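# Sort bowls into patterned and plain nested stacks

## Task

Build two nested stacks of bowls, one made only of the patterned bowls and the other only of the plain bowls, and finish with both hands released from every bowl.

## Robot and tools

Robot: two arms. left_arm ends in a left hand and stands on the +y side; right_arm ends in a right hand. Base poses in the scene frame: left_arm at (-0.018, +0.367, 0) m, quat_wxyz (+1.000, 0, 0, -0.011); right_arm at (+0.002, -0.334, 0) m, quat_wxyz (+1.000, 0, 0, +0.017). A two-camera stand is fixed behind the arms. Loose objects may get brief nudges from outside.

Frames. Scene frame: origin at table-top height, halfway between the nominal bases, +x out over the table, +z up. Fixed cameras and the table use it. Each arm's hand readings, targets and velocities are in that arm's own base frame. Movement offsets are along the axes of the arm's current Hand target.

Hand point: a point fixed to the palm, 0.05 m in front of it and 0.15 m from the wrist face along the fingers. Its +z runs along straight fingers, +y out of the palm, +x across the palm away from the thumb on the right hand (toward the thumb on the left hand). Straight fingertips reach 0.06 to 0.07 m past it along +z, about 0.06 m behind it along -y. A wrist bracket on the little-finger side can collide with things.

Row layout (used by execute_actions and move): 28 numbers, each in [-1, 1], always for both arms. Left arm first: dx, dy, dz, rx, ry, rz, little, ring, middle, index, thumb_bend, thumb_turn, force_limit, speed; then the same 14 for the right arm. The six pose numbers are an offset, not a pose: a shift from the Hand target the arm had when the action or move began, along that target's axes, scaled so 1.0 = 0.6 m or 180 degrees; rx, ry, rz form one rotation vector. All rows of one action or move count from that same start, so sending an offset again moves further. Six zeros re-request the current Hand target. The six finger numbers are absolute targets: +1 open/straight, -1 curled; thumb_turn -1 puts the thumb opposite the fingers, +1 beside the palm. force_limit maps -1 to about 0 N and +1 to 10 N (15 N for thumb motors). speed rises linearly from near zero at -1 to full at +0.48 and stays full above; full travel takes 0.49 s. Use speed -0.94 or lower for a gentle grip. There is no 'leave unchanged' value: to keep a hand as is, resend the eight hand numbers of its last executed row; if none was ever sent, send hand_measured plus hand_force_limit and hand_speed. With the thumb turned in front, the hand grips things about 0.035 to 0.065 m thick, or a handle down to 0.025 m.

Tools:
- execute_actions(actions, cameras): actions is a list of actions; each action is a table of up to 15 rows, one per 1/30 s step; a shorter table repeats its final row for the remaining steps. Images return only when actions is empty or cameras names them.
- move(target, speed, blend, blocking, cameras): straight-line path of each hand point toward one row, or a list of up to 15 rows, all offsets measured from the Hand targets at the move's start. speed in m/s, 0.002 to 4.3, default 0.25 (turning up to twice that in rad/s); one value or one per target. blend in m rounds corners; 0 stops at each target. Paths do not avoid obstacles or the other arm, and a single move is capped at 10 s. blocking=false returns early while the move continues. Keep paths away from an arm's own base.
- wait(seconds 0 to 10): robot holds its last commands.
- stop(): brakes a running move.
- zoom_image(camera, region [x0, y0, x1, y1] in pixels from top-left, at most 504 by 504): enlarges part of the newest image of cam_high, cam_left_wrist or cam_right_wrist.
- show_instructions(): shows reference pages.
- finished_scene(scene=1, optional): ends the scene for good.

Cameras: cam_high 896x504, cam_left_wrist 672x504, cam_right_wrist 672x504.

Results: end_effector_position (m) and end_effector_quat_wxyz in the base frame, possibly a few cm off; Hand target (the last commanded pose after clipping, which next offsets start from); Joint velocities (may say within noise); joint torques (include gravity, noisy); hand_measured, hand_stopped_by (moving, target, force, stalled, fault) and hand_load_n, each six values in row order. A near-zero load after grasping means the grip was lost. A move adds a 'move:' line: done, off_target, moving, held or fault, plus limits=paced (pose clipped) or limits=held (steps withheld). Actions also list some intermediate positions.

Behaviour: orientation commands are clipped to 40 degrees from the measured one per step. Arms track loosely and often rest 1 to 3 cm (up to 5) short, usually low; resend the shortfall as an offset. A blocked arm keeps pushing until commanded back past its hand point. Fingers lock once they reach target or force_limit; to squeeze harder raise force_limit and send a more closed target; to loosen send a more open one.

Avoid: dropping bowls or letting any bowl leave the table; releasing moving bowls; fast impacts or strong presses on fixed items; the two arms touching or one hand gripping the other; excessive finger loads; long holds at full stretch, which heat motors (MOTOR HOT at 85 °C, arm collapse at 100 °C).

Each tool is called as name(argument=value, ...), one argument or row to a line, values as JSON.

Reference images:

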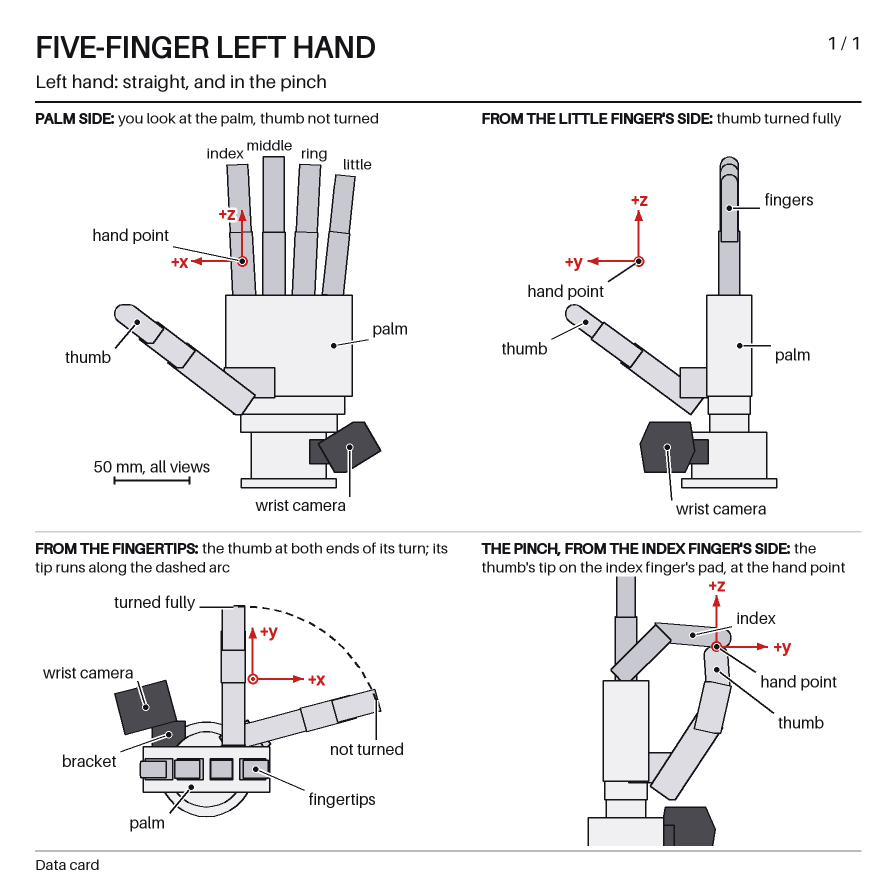

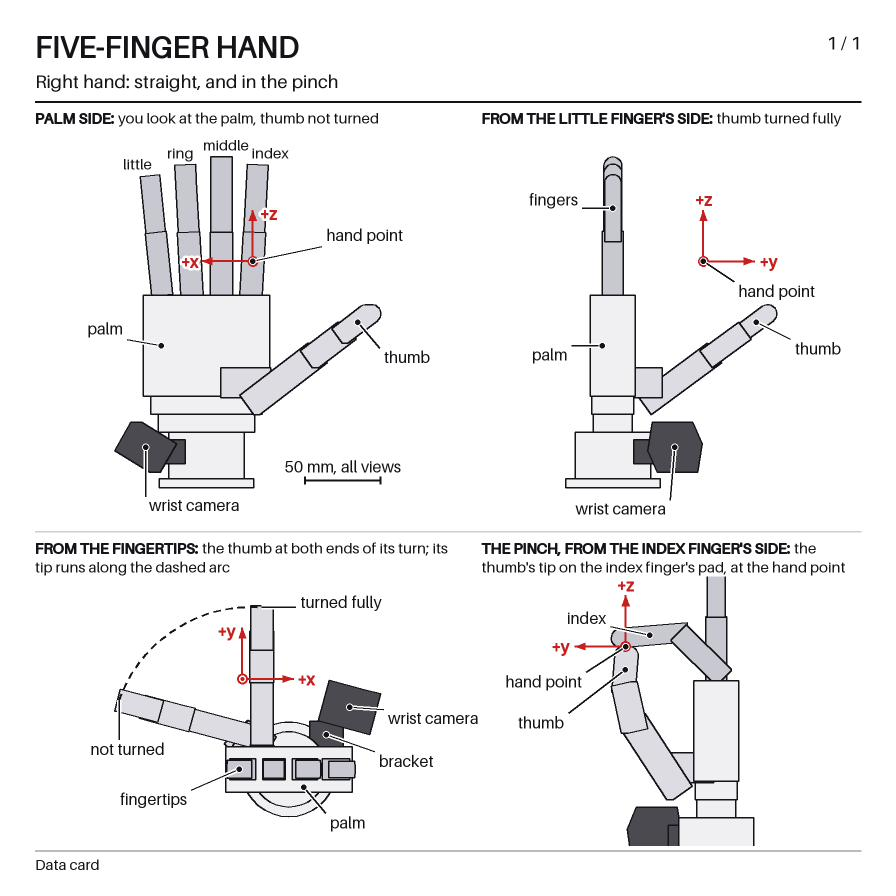

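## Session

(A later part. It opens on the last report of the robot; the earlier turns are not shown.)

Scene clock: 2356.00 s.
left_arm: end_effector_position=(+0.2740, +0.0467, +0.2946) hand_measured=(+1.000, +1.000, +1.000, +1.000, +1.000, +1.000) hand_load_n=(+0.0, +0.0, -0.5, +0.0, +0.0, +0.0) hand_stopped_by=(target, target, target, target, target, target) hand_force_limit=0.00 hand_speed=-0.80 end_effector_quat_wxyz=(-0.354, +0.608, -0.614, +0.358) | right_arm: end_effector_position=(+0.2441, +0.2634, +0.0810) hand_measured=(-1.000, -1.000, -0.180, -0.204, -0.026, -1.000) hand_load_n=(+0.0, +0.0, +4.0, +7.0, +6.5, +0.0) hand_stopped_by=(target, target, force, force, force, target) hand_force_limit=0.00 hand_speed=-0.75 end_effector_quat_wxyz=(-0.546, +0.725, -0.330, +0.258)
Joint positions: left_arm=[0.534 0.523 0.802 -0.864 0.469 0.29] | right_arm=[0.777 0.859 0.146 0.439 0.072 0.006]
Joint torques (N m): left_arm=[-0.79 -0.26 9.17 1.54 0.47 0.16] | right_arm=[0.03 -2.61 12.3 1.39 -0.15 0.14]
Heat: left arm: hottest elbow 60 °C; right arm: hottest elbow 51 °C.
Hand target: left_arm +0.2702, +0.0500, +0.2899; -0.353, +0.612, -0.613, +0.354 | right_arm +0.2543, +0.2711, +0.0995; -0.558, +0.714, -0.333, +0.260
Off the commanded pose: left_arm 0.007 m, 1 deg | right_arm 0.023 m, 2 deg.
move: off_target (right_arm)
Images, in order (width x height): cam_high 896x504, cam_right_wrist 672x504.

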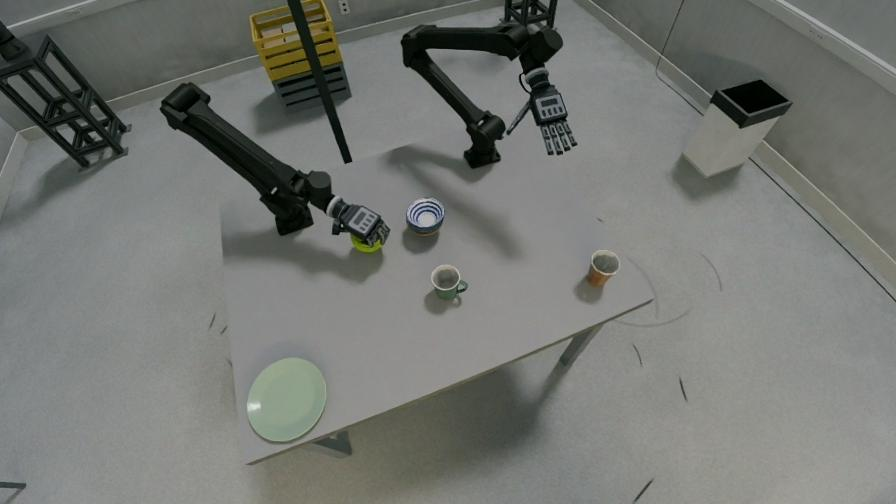

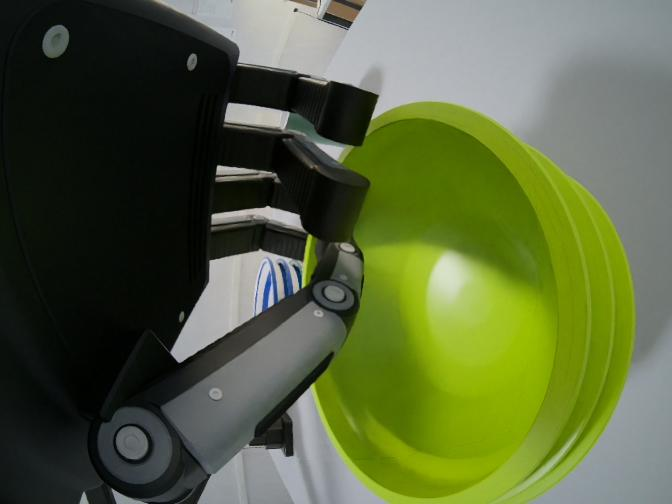

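move(
  target=[0,0,0,0,0,0,1,1,1,1,1,1,0,-0.8, 0,-0.0194,-0.0048,0,0,0,-1,-1,-0.4,-0.4,-0.35,-1,0.0,-0.75],
  speed=0.05,
  cameras=["cam_high","cam_right_wrist"],
)

zoom_image(
  camera="cam_high",
  region=[340, 210, 400, 260],
)

Scene clock: 2362.23 s.
left_arm: end_effector_position=(+0.2740, +0.0467, +0.2946) hand_measured=(+1.000, +1.000, +1.000, +1.000, +1.000, +1.000) hand_load_n=(+0.0, +0.0, +0.0, +0.0, +0.0, +0.0) hand_stopped_by=(target, target, target, target, target, target) hand_force_limit=0.00 hand_speed=-0.80 end_effector_quat_wxyz=(-0.354, +0.608, -0.614, +0.358) | right_arm: end_effector_position=(+0.2401, +0.2594, +0.0832) hand_measured=(-1.000, -1.000, -0.180, -0.204, -0.026, -1.000) hand_load_n=(+0.0, +0.0, +4.0, +7.5, +7.0, -0.5) hand_stopped_by=(target, target, force, force, force, target) hand_force_limit=0.00 hand_speed=-0.75 end_effector_quat_wxyz=(-0.539, +0.731, -0.332, +0.255)
Joint positions: left_arm=[0.534 0.523 0.802 -0.864 0.469 0.29] | right_arm=[0.777 0.805 0.153 0.359 0.072 0.006]
Joint torques (N m): left_arm=[-0.79 -0.26 9.16 1.54 0.47 0.16] | right_arm=[-0.03 -1.9 13.93 1.59 -0.13 0.12]
Heat: left arm: hottest elbow 59 °C; right arm: hottest elbow 52 °C.
Hand target: left_arm +0.2702, +0.0500, +0.2899; -0.353, +0.612, -0.613, +0.354 | right_arm +0.2544, +0.2711, +0.1114; -0.557, +0.714, -0.333, +0.260
Off the commanded pose: left_arm 0.007 m, 1 deg | right_arm 0.034 m, 3 deg.
move: off_target (right_arm)
Images, in order (width x height): cam_high 896x504, cam_right_wrist 672x504.

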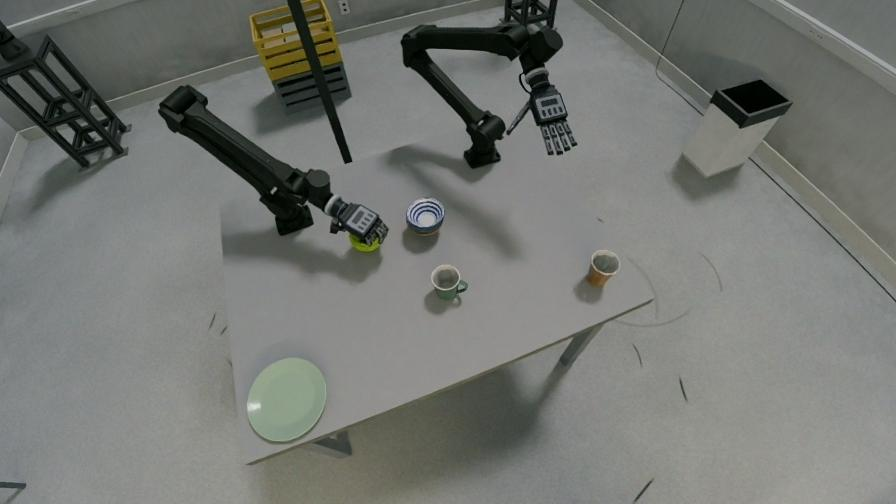

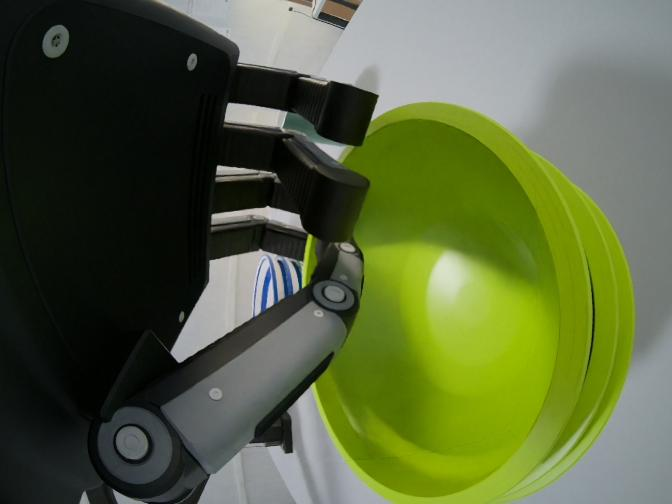

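Scaled by 8.400 from the camera's 896x504 image, which has a finer 1280x720 frame.

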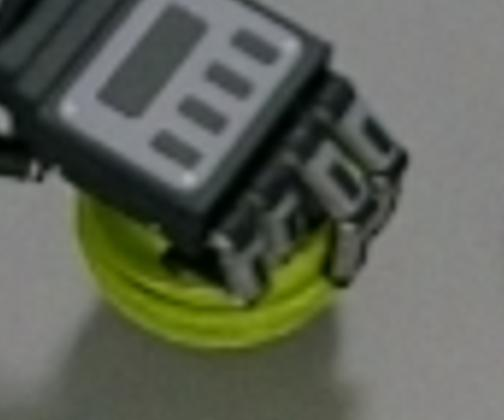

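execute_actions(
  actions=[
    [[0,0,0,0,0,0,1,1,1,1,1,1,0,-0.8, 0,0,0,0,0,0,-1,-1,-0.4,-0.4,0.35,-1,0.0,-0.5]],
    [[0,0,0,0,0,0,1,1,1,1,1,1,0,-0.8, 0,0,0,0,0,0,-1,-1,-0.4,-0.4,0.35,-1,0.0,-0.5]],
  ],
  cameras=["all"],
)

Scene clock: 2369.10 s.
left_arm: end_effector_position=(+0.2740, +0.0467, +0.2946) hand_measured=(+1.000, +1.000, +1.000, +1.000, +1.000, +1.000) hand_load_n=(+0.0, +0.0, +0.0, +0.0, +0.0, -0.5) hand_stopped_by=(target, target, target, target, target, target) hand_force_limit=0.00 hand_speed=-0.80 end_effector_quat_wxyz=(-0.354, +0.608, -0.614, +0.358) | right_arm: end_effector_position=(+0.2401, +0.2595, +0.0837) hand_measured=(-1.000, -1.000, -0.180, -0.204, +0.350, -1.000) hand_load_n=(+0.0, +0.5, +0.0, -0.5, +0.0, +0.0) hand_stopped_by=(target, target, force, force, target, target) hand_force_limit=0.00 hand_speed=-0.50 end_effector_quat_wxyz=(-0.540, +0.730, -0.332, +0.256)
Joint positions: left_arm=[0.534 0.523 0.802 -0.864 0.469 0.29] | right_arm=[0.777 0.803 0.153 0.359 0.072 0.006]
Joint torques (N m): left_arm=[-0.85 -0.26 9.18 1.52 0.47 0.17] | right_arm=[-0.15 -1.9 13.74 1.39 -0.14 0.13]
Heat: left arm: hottest elbow 59 °C; right arm: hottest elbow 53 °C.
Hand target: left_arm +0.2702, +0.0500, +0.2899; -0.353, +0.612, -0.613, +0.354 | right_arm +0.2543, +0.2711, +0.1115; -0.558, +0.714, -0.333, +0.260
Off the commanded pose: left_arm 0.007 m, 1 deg | right_arm 0.033 m, 3 deg.
Step readings (end_effector_position of left_arm | right_arm):
0: (+0.2740, +0.0467, +0.2946) | (+0.2401, +0.2594, +0.0833)
1: (+0.2740, +0.0467, +0.2946) | (+0.2401, +0.2594, +0.0833)
2: (+0.2740, +0.0467, +0.2946) | (+0.2401, +0.2594, +0.0833)
4: (+0.2740, +0.0467, +0.2946) | (+0.2401, +0.2594, +0.0833)
8: (+0.2740, +0.0467, +0.2946) | (+0.2402, +0.2594, +0.0836)
15: (+0.2740, +0.0467, +0.2946) | (+0.2402, +0.2594, +0.0837)
16: (+0.2740, +0.0467, +0.2946) | (+0.2402, +0.2594, +0.0837)
17: (+0.2740, +0.0467, +0.2946) | (+0.2402, +0.2594, +0.0837)
19: (+0.2740, +0.0467, +0.2946) | (+0.2402, +0.2594, +0.0837)
23: (+0.2740, +0.0467, +0.2946) | (+0.2402, +0.2594, +0.0837)
30: (+0.2740, +0.0467, +0.2946) | (+0.2402, +0.2594, +0.0837)

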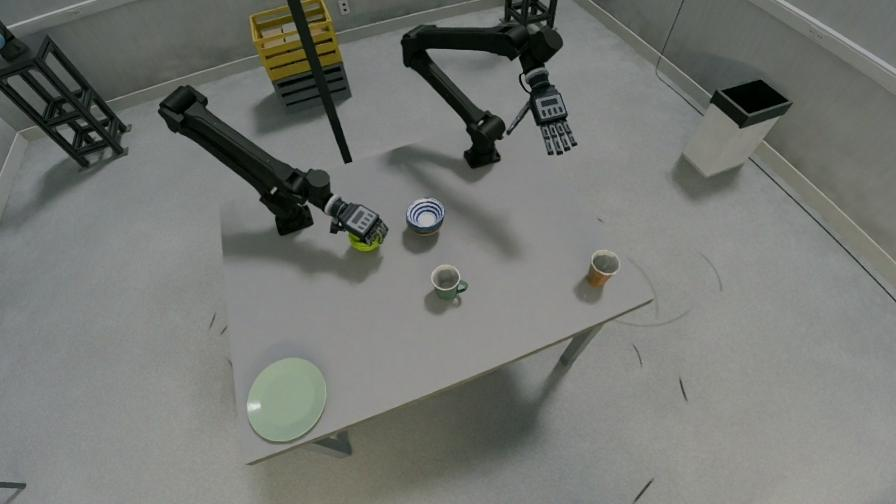

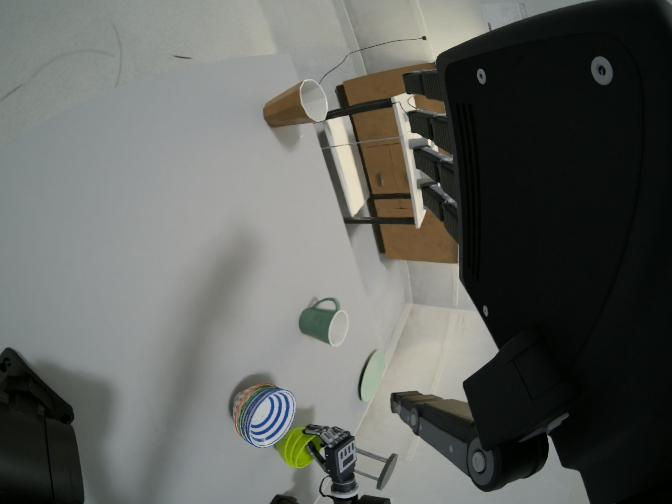

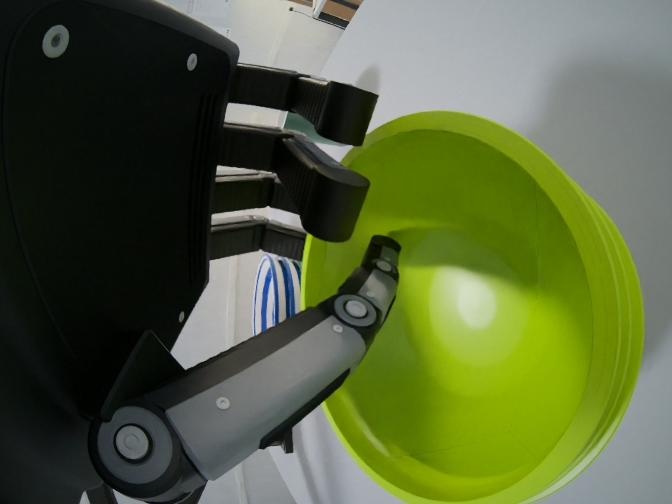

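execute_actions(
  actions=[
    [[0,0,0,0,0,0,1,1,1,1,1,1,0,-0.8, 0,0,0,0,0,0,-1,-1,0.3,0.3,0.35,-1,0.0,-0.6]],
    [[0,0,0,0,0,0,1,1,1,1,1,1,0,-0.8, 0,0,0,0,0,0,-1,-1,0.3,0.3,0.35,-1,0.0,-0.6]],
    [[0,0,0,0,0,0,1,1,1,1,1,1,0,-0.8, 0,0,0,0,0,0,-1,-1,0.3,0.3,0.35,-1,0.0,-0.6]],
  ],
  cameras=["all"],
)

zoom_image(
  camera="cam_high",
  region=[340, 210, 400, 260],
)

Scene clock: 2375.33 s.
left_arm: end_effector_position=(+0.2740, +0.0467, +0.2946) hand_measured=(+1.000, +1.000, +1.000, +1.000, +1.000, +1.000) hand_load_n=(+0.0, +0.0, +0.0, +0.0, +0.0, +0.0) hand_stopped_by=(target, target, target, target, target, target) hand_force_limit=0.00 hand_speed=-0.80 end_effector_quat_wxyz=(-0.354, +0.608, -0.614, +0.358) | right_arm: end_effector_position=(+0.2401, +0.2595, +0.0837) hand_measured=(-1.000, -1.000, +0.300, +0.300, +0.350, -1.000) hand_load_n=(+0.0, +0.0, +0.0, +0.0, +0.0, +0.0) hand_stopped_by=(target, target, target, target, target, target) hand_force_limit=0.00 hand_speed=-0.60 end_effector_quat_wxyz=(-0.540, +0.730, -0.332, +0.256)
Joint positions: left_arm=[0.534 0.523 0.802 -0.864 0.469 0.29] | right_arm=[0.777 0.803 0.153 0.359 0.072 0.006]
Joint torques (N m): left_arm=[-0.79 -0.26 9.17 1.52 0.47 0.16] | right_arm=[-0.03 -1.73 13.85 1.39 -0.13 0.13]
Heat: left arm: hottest elbow 59 °C; right arm: hottest elbow 53 °C.
Hand target: left_arm +0.2702, +0.0500, +0.2899; -0.353, +0.612, -0.613, +0.354 | right_arm +0.2543, +0.2711, +0.1115; -0.558, +0.714, -0.333, +0.260
Off the commanded pose: left_arm 0.007 m, 1 deg | right_arm 0.033 m, 3 deg.
Step readings (end_effector_position of left_arm | right_arm):
0: (+0.2740, +0.0467, +0.2946) | (+0.2401, +0.2595, +0.0837)
1: (+0.2740, +0.0467, +0.2946) | (+0.2401, +0.2595, +0.0837)
2: (+0.2740, +0.0467, +0.2946) | (+0.2401, +0.2595, +0.0837)
4: (+0.2740, +0.0467, +0.2946) | (+0.2401, +0.2595, +0.0837)
8: (+0.2740, +0.0467, +0.2946) | (+0.2401, +0.2595, +0.0837)
15: (+0.2740, +0.0467, +0.2946) | (+0.2401, +0.2595, +0.0837)
16: (+0.2740, +0.0467, +0.2946) | (+0.2401, +0.2595, +0.0837)
17: (+0.2740, +0.0467, +0.2946) | (+0.2401, +0.2595, +0.0837)
19: (+0.2740, +0.0467, +0.2946) | (+0.2401, +0.2595, +0.0837)
23: (+0.2740, +0.0467, +0.2946) | (+0.2401, +0.2595, +0.0837)
30: (+0.2740, +0.0467, +0.2946) | (+0.2401, +0.2595, +0.0837)
31: (+0.2740, +0.0467, +0.2946) | (+0.2401, +0.2595, +0.0837)
32: (+0.2740, +0.0467, +0.2946) | (+0.2401, +0.2595, +0.0837)
34: (+0.2740, +0.0467, +0.2946) | (+0.2401, +0.2595, +0.0837)
38: (+0.2740, +0.0467, +0.2946) | (+0.2401, +0.2595, +0.0837)
45: (+0.2740, +0.0467, +0.2946) | (+0.2401, +0.2595, +0.0837)

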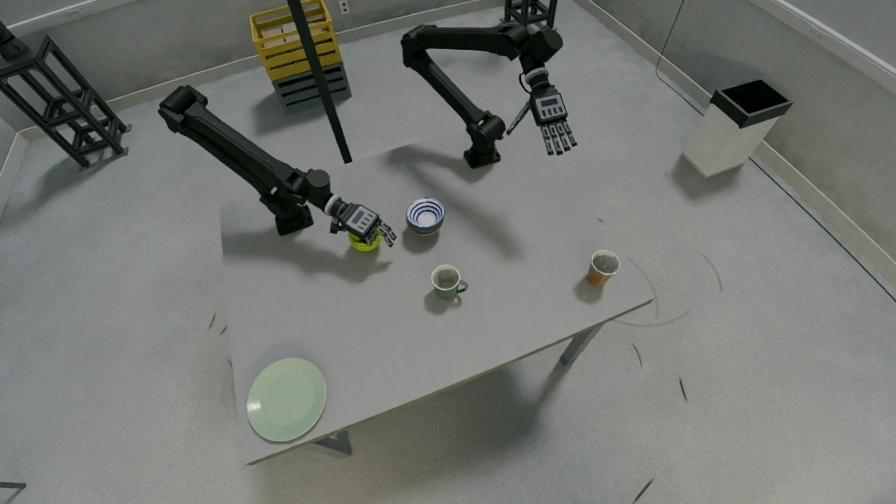

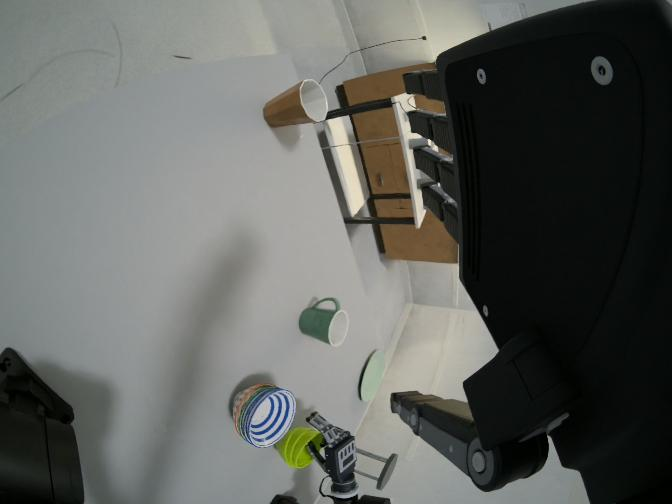

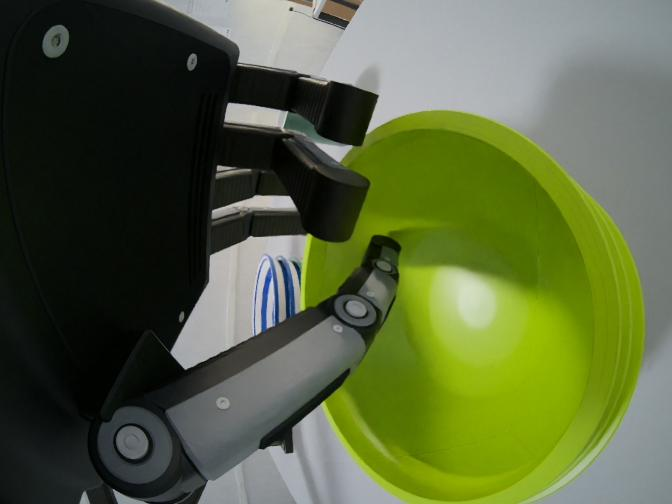

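Scaled by 8.400 from the camera's 896x504 image, which has a finer 1280x720 frame.

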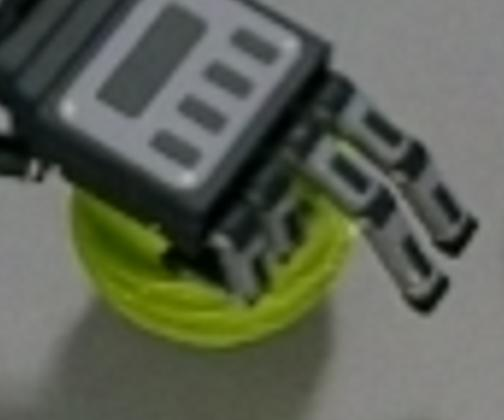

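move(
  target=[0,0,0,0,0,0,1,1,1,1,1,1,0,-0.8, 0,-0.1418,-0.0512,0,0,0,-1,-1,0.3,0.3,0.35,-1,0.0,-0.6],
  speed=0.1,
  cameras=["all"],
)

zoom_image(
  camera="cam_high",
  region=[330, 180, 450, 260],
)

Scene clock: 2383.03 s.
left_arm: end_effector_position=(+0.2740, +0.0467, +0.2946) hand_measured=(+1.000, +1.000, +1.000, +1.000, +1.000, +1.000) hand_load_n=(+0.0, -0.5, +0.0, +0.0, +0.0, +0.0) hand_stopped_by=(target, target, target, target, target, target) hand_force_limit=0.00 hand_speed=-0.80 end_effector_quat_wxyz=(-0.354, +0.608, -0.614, +0.358) | right_arm: end_effector_position=(+0.2389, +0.2583, +0.1674) hand_measured=(-1.000, -1.000, +0.300, +0.300, +0.350, -1.000) hand_load_n=(+0.0, +0.0, +0.0, +0.0, +0.0, +0.0) hand_stopped_by=(target, target, target, target, target, target) hand_force_limit=0.00 hand_speed=-0.60 end_effector_quat_wxyz=(-0.538, +0.731, -0.332, +0.255)
Joint positions: left_arm=[0.534 0.523 0.802 -0.864 0.469 0.29] | right_arm=[0.777 0.567 0.335 -0.064 0.072 0.006]
Joint torques (N m): left_arm=[-0.85 -0.26 9.16 1.54 0.47 0.16] | right_arm=[-0.38 -1.38 15.9 1.57 0 0.14]
Heat: left arm: hottest elbow 59 °C; right arm: hottest elbow 54 °C.
Hand target: left_arm +0.2702, +0.0500, +0.2899; -0.353, +0.612, -0.613, +0.354 | right_arm +0.2473, +0.2653, +0.2016; -0.558, +0.714, -0.333, +0.260
Off the commanded pose: left_arm 0.007 m, 1 deg | right_arm 0.036 m, 3 deg.
move: off_target (right_arm)

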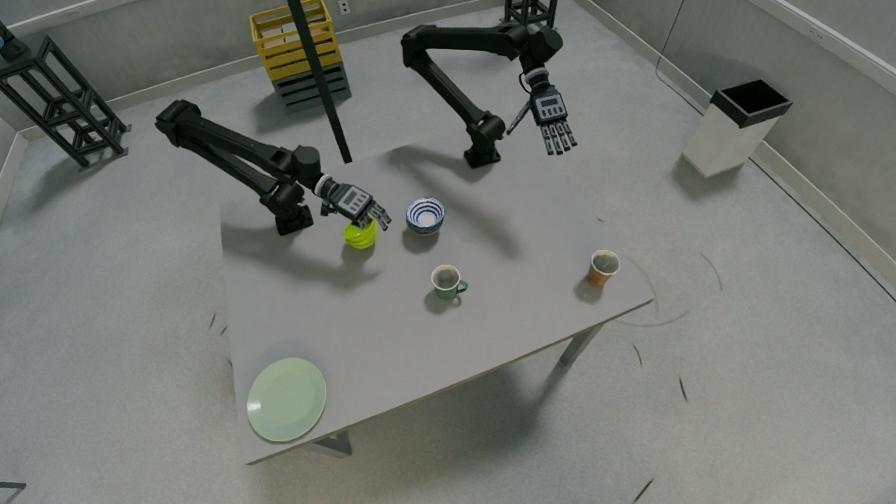

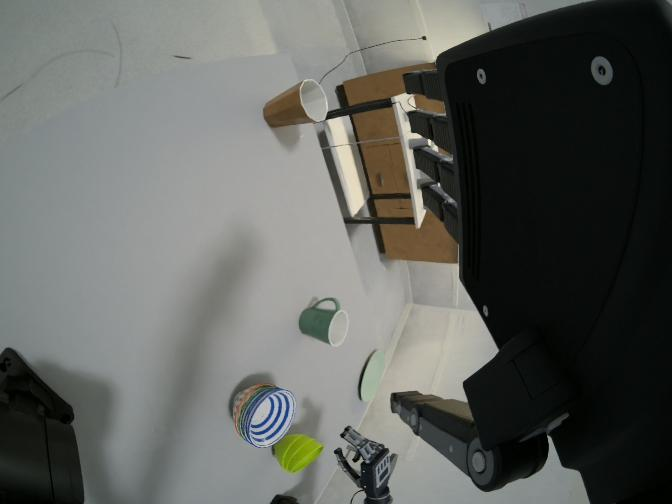

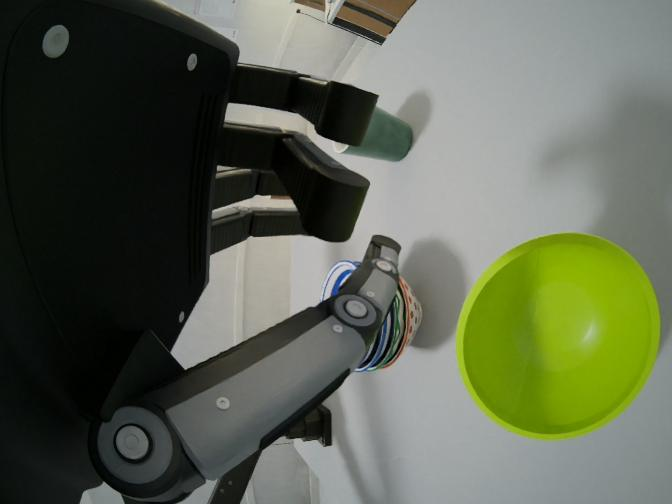

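Scaled by 4.200 from the camera's 896x504 image, which has a finer 1280x720 frame.

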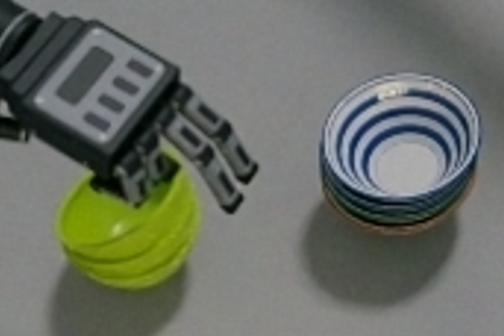

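zoom_image(
  camera="cam_left_wrist",
  region=[210, 370, 370, 490],
)

zoom_image(
  camera="cam_high",
  region=[335, 200, 395, 260],
)

zoom_image(
  camera="cam_right_wrist",
  region=[430, 200, 672, 460],
)

Scaled by 3.150 from the camera's 672x504 image, which has a finer 960x720 frame.

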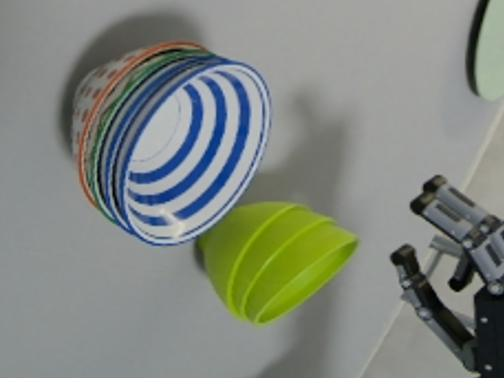

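Scaled by 8.400 from the camera's 896x504 image, which has a finer 1280x720 frame.

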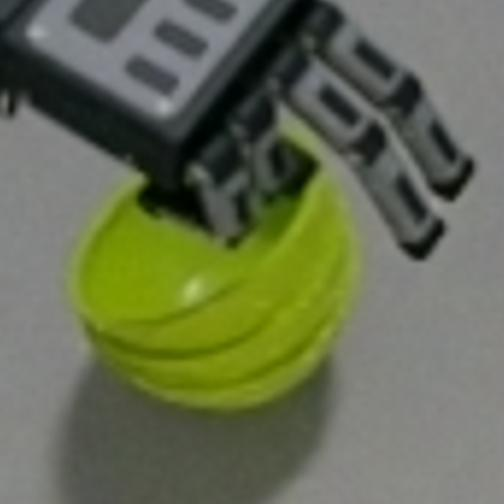

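Scaled by 1.938 from the camera's 672x504 image, which has a finer 960x720 frame.

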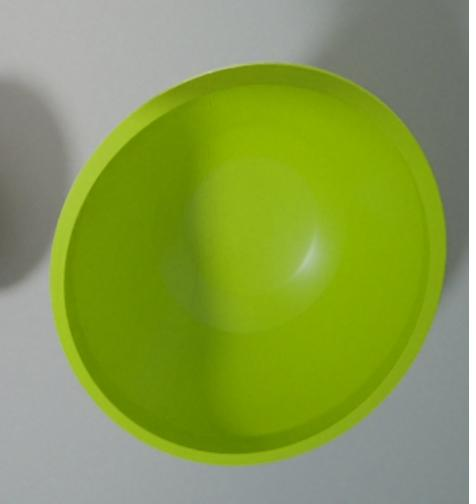

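move(
  target=[0,0,0,0,0,0,1,1,1,1,1,1,0,-0.8, -0.0145,0.0515,-0.0527,-0.028,0,0,-0.5,-0.5,-0.5,-0.5,1,1,0.0,0],
  speed=0.1,
  cameras=["all"],
)

zoom_image(
  camera="cam_high",
  region=[320, 190, 420, 260],
)

zoom_image(
  camera="cam_left_wrist",
  region=[250, 400, 370, 490],
)

Scene clock: 2491.13 s.
left_arm: end_effector_position=(+0.2740, +0.0467, +0.2946) hand_measured=(+1.000, +1.000, +1.000, +1.000, +1.000, +1.000) hand_load_n=(+0.0, +0.0, +0.0, +0.0, +0.0, +0.0) hand_stopped_by=(target, target, target, target, target, target) hand_force_limit=0.00 hand_speed=-0.80 end_effector_quat_wxyz=(-0.354, +0.608, -0.614, +0.358) | right_arm: end_effector_position=(+0.2124, +0.2429, +0.1616) hand_measured=(-0.500, -0.500, -0.500, -0.500, +1.000, +1.000) hand_load_n=(+0.0, +0.0, +0.5, +0.0, +0.0, +0.0) hand_stopped_by=(target, target, target, target, target, target) hand_force_limit=0.00 hand_speed=0.00 end_effector_quat_wxyz=(-0.514, +0.747, -0.342, +0.248)
Joint positions: left_arm=[0.534 0.523 0.802 -0.864 0.469 0.29] | right_arm=[0.833 0.451 0.335 -0.244 0.132 0.031]
Joint torques (N m): left_arm=[-0.79 -0.26 9.17 1.54 0.47 0.17] | right_arm=[1.2 -1.14 13.71 1.39 0.02 0.19]
Heat: left arm: hottest elbow 58 °C; right arm: hottest elbow 59 °C.
Hand target: left_arm +0.2702, +0.0500, +0.2899; -0.353, +0.612, -0.613, +0.354 | right_arm +0.2124, +0.2475, +0.1793; -0.526, +0.738, -0.344, +0.246
Off the commanded pose: left_arm 0.007 m, 1 deg | right_arm 0.018 m, 2 deg.
move: off_target (right_arm)

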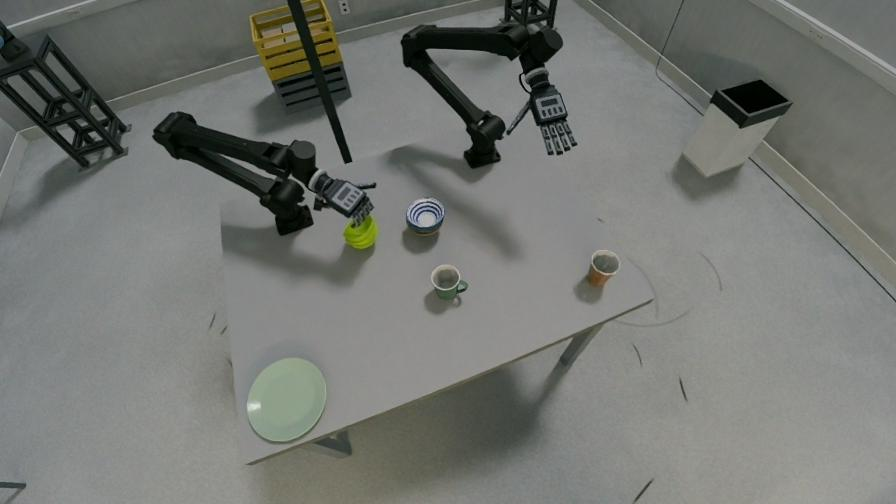

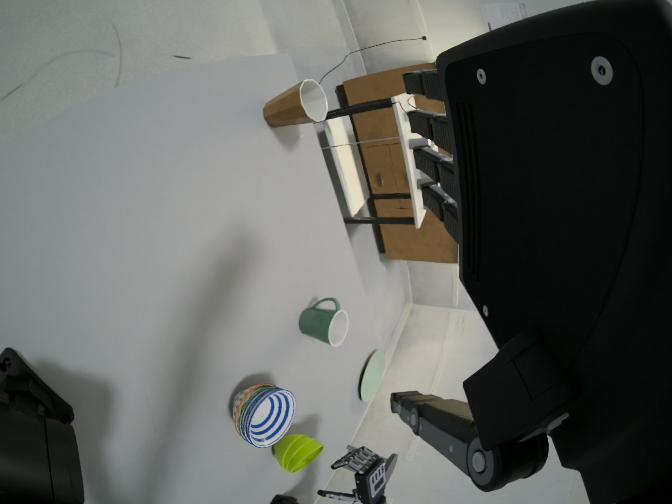

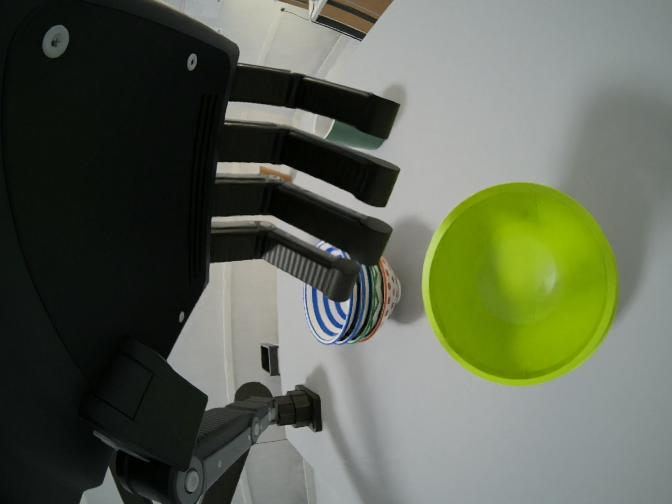

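Scaled by 5.040 from the camera's 896x504 image, which has a finer 1280x720 frame.

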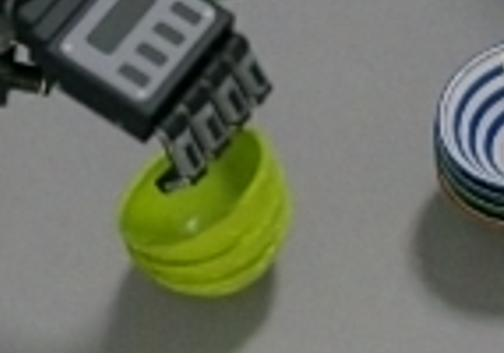

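Scaled by 4.200 from the camera's 672x504 image, which has a finer 960x720 frame.

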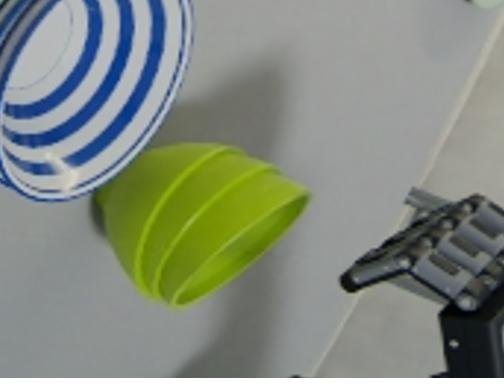

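move(
  target=[0,0,0,0,0,0,1,1,1,1,1,1,0,-0.8, -0.0193,0.0688,0.0172,0,0,0,-0.5,-0.5,-0.5,-0.5,1,1,0.0,0],
  speed=0.08,
  cameras=["all"],
)

zoom_image(
  camera="cam_high",
  region=[320, 190, 420, 260],
)

zoom_image(
  camera="cam_left_wrist",
  region=[250, 400, 370, 490],
)

Scene clock: 2556.77 s.
left_arm: end_effector_position=(+0.2740, +0.0467, +0.2946) hand_measured=(+1.000, +1.000, +1.000, +1.000, +1.000, +1.000) hand_load_n=(+0.0, +0.5, +0.0, +0.0, +0.0, +0.0) hand_stopped_by=(target, target, target, target, target, target) hand_force_limit=0.00 hand_speed=-0.80 end_effector_quat_wxyz=(-0.354, +0.608, -0.614, +0.358) | right_arm: end_effector_position=(+0.2005, +0.2469, +0.1292) hand_measured=(-0.500, -0.500, -0.500, -0.500, +1.000, +1.000) hand_load_n=(+0.0, +0.0, +0.0, +0.0, +0.0, +0.0) hand_stopped_by=(target, target, target, target, target, target) hand_force_limit=0.00 hand_speed=0.00 end_effector_quat_wxyz=(-0.514, +0.747, -0.342, +0.249)
Joint positions: left_arm=[0.534 0.523 0.802 -0.864 0.469 0.29] | right_arm=[0.909 0.454 0.251 -0.16 0.204 0.056]
Joint torques (N m): left_arm=[-0.79 -0.26 9.17 1.54 0.47 0.16] | right_arm=[1.26 0.26 11.66 3.25 0.07 0.21]
Heat: left arm: hottest elbow 57 °C; right arm: hottest elbow 57 °C.
Hand target: left_arm +0.2702, +0.0500, +0.2899; -0.353, +0.612, -0.613, +0.354 | right_arm +0.2022, +0.2539, +0.1367; -0.526, +0.738, -0.344, +0.245
Off the commanded pose: left_arm 0.007 m, 1 deg | right_arm 0.011 m, 2 deg.
move: off_target (right_arm)

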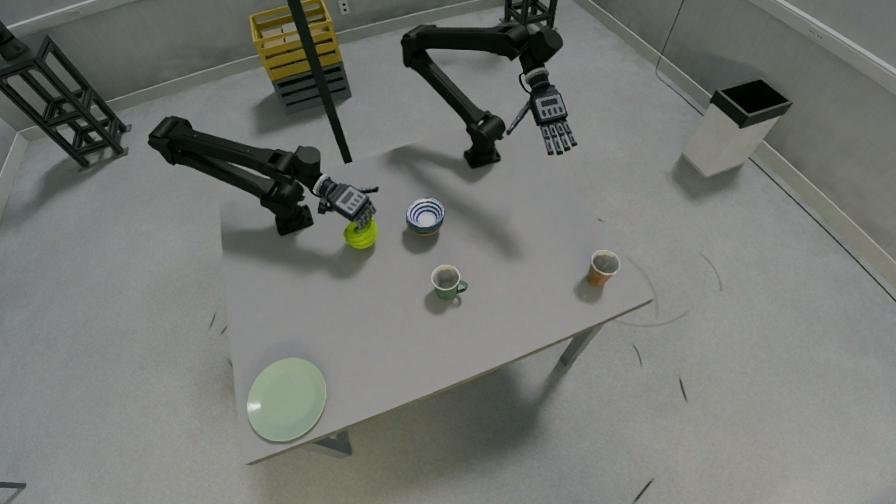

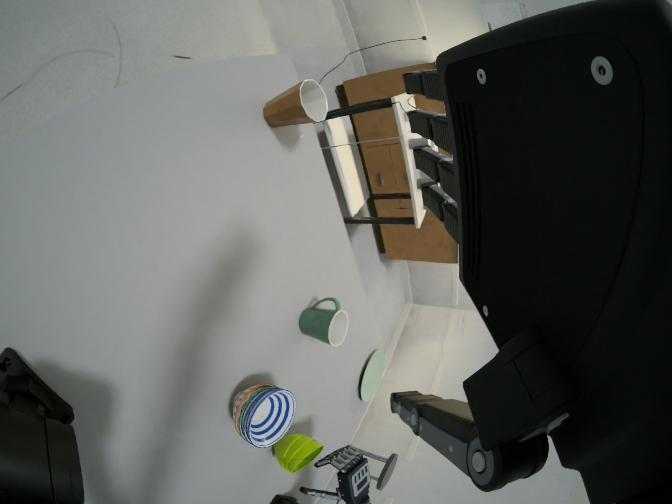

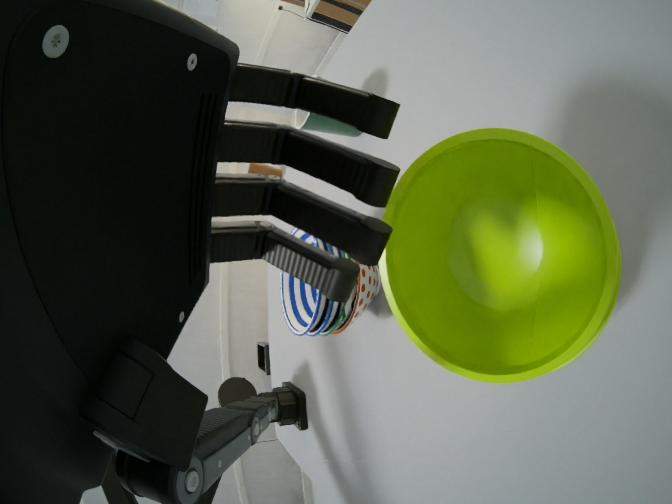

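Scaled by 5.040 from the camera's 896x504 image, which has a finer 1280x720 frame.

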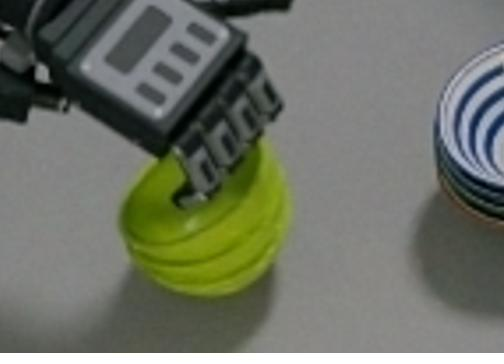

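Scaled by 4.200 from the camera's 672x504 image, which has a finer 960x720 frame.

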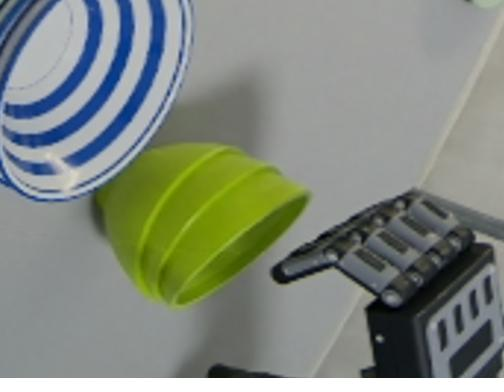

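move(
  target=[0,0,0,0,0,0,1,1,1,1,1,1,0,-0.8, -0.0007,0.0352,0.0203,0,0,0,-0.5,-0.5,-0.5,-0.5,1,1,0.0,0],
  speed=0.06,
  cameras=["all"],
)

zoom_image(
  camera="cam_high",
  region=[320, 190, 420, 260],
)

zoom_image(
  camera="cam_left_wrist",
  region=[250, 400, 370, 490],
)

Scene clock: 2581.93 s.
left_arm: end_effector_position=(+0.2740, +0.0467, +0.2946) hand_measured=(+1.000, +1.000, +1.000, +1.000, +1.000, +1.000) hand_load_n=(+0.0, +0.0, +0.0, +0.0, +0.0, -0.5) hand_stopped_by=(target, target, target, target, target, target) hand_force_limit=0.00 hand_speed=-0.80 end_effector_quat_wxyz=(-0.354, +0.608, -0.614, +0.358) | right_arm: end_effector_position=(+0.2033, +0.2505, +0.1055) hand_measured=(-0.500, -0.500, -0.500, -0.500, +1.000, +1.000) hand_load_n=(+0.0, +0.0, +0.0, +0.0, +0.0, -0.5) hand_stopped_by=(target, target, target, target, target, target) hand_force_limit=0.00 hand_speed=0.00 end_effector_quat_wxyz=(-0.514, +0.747, -0.342, +0.249)
Joint positions: left_arm=[0.534 0.523 0.802 -0.864 0.469 0.29] | right_arm=[0.909 0.525 0.199 -0.038 0.204 0.056]
Joint torques (N m): left_arm=[-0.85 -0.32 9.17 1.54 0.47 0.17] | right_arm=[0.73 0.91 11.18 3.11 -0.05 0.17]
Heat: left arm: hottest elbow 57 °C; right arm: hottest elbow 55 °C.
Hand target: left_arm +0.2702, +0.0500, +0.2899; -0.353, +0.612, -0.613, +0.354 | right_arm +0.2054, +0.2571, +0.1129; -0.526, +0.738, -0.344, +0.246
Off the commanded pose: left_arm 0.007 m, 1 deg | right_arm 0.010 m, 2 deg.
move: done

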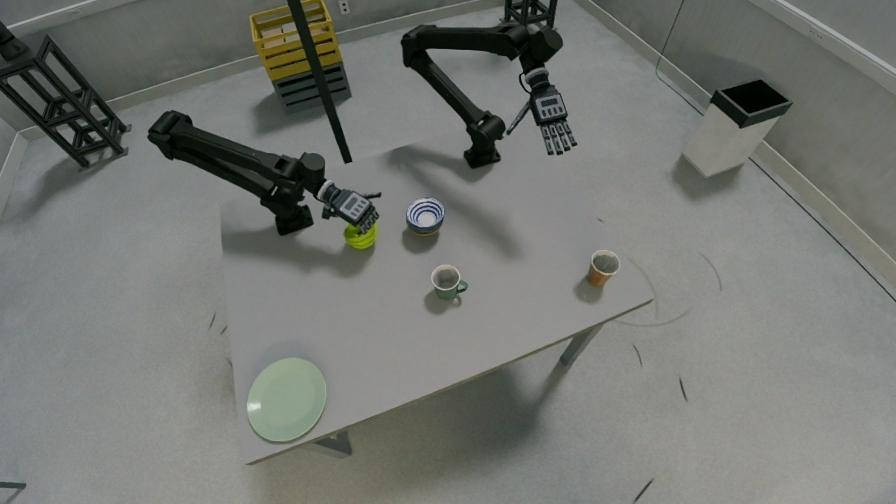

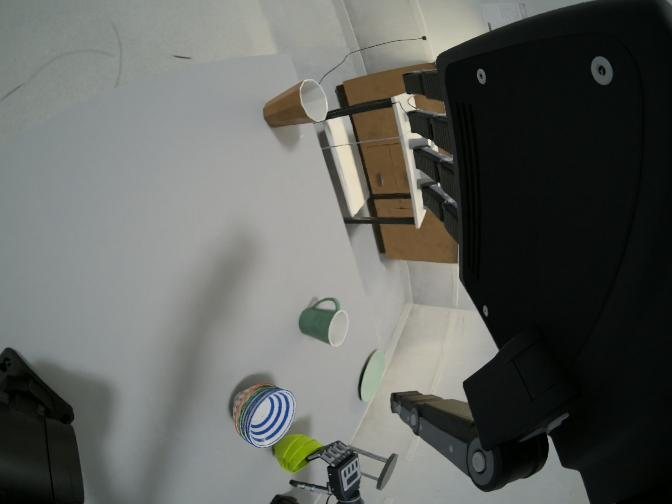

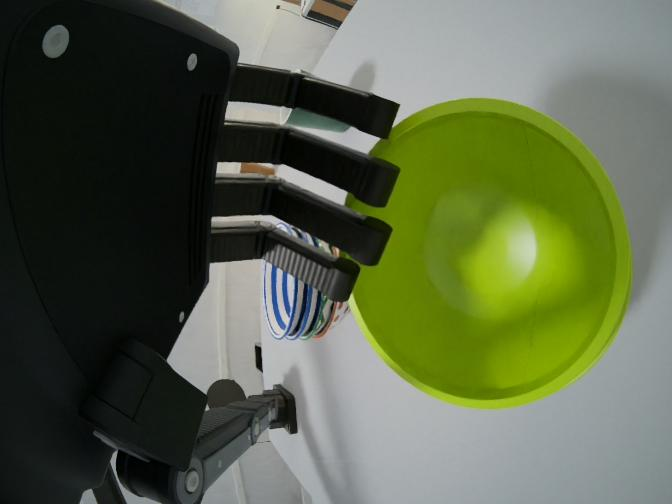

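Scaled by 5.040 from the camera's 896x504 image, which has a finer 1280x720 frame.

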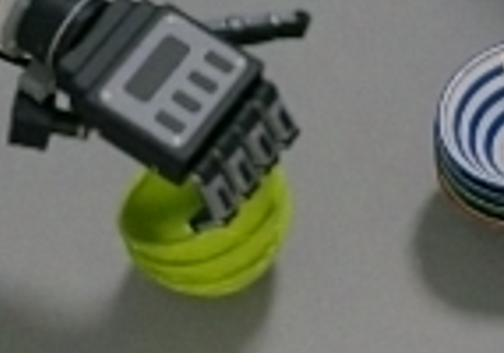

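Scaled by 4.200 from the camera's 672x504 image, which has a finer 960x720 frame.

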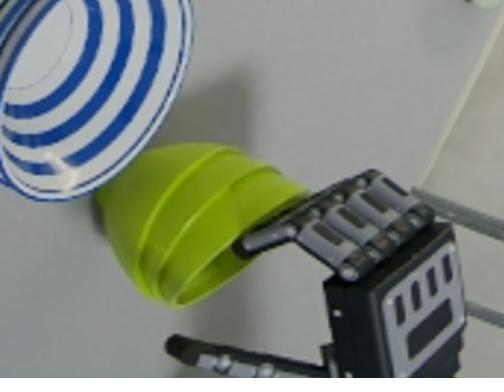

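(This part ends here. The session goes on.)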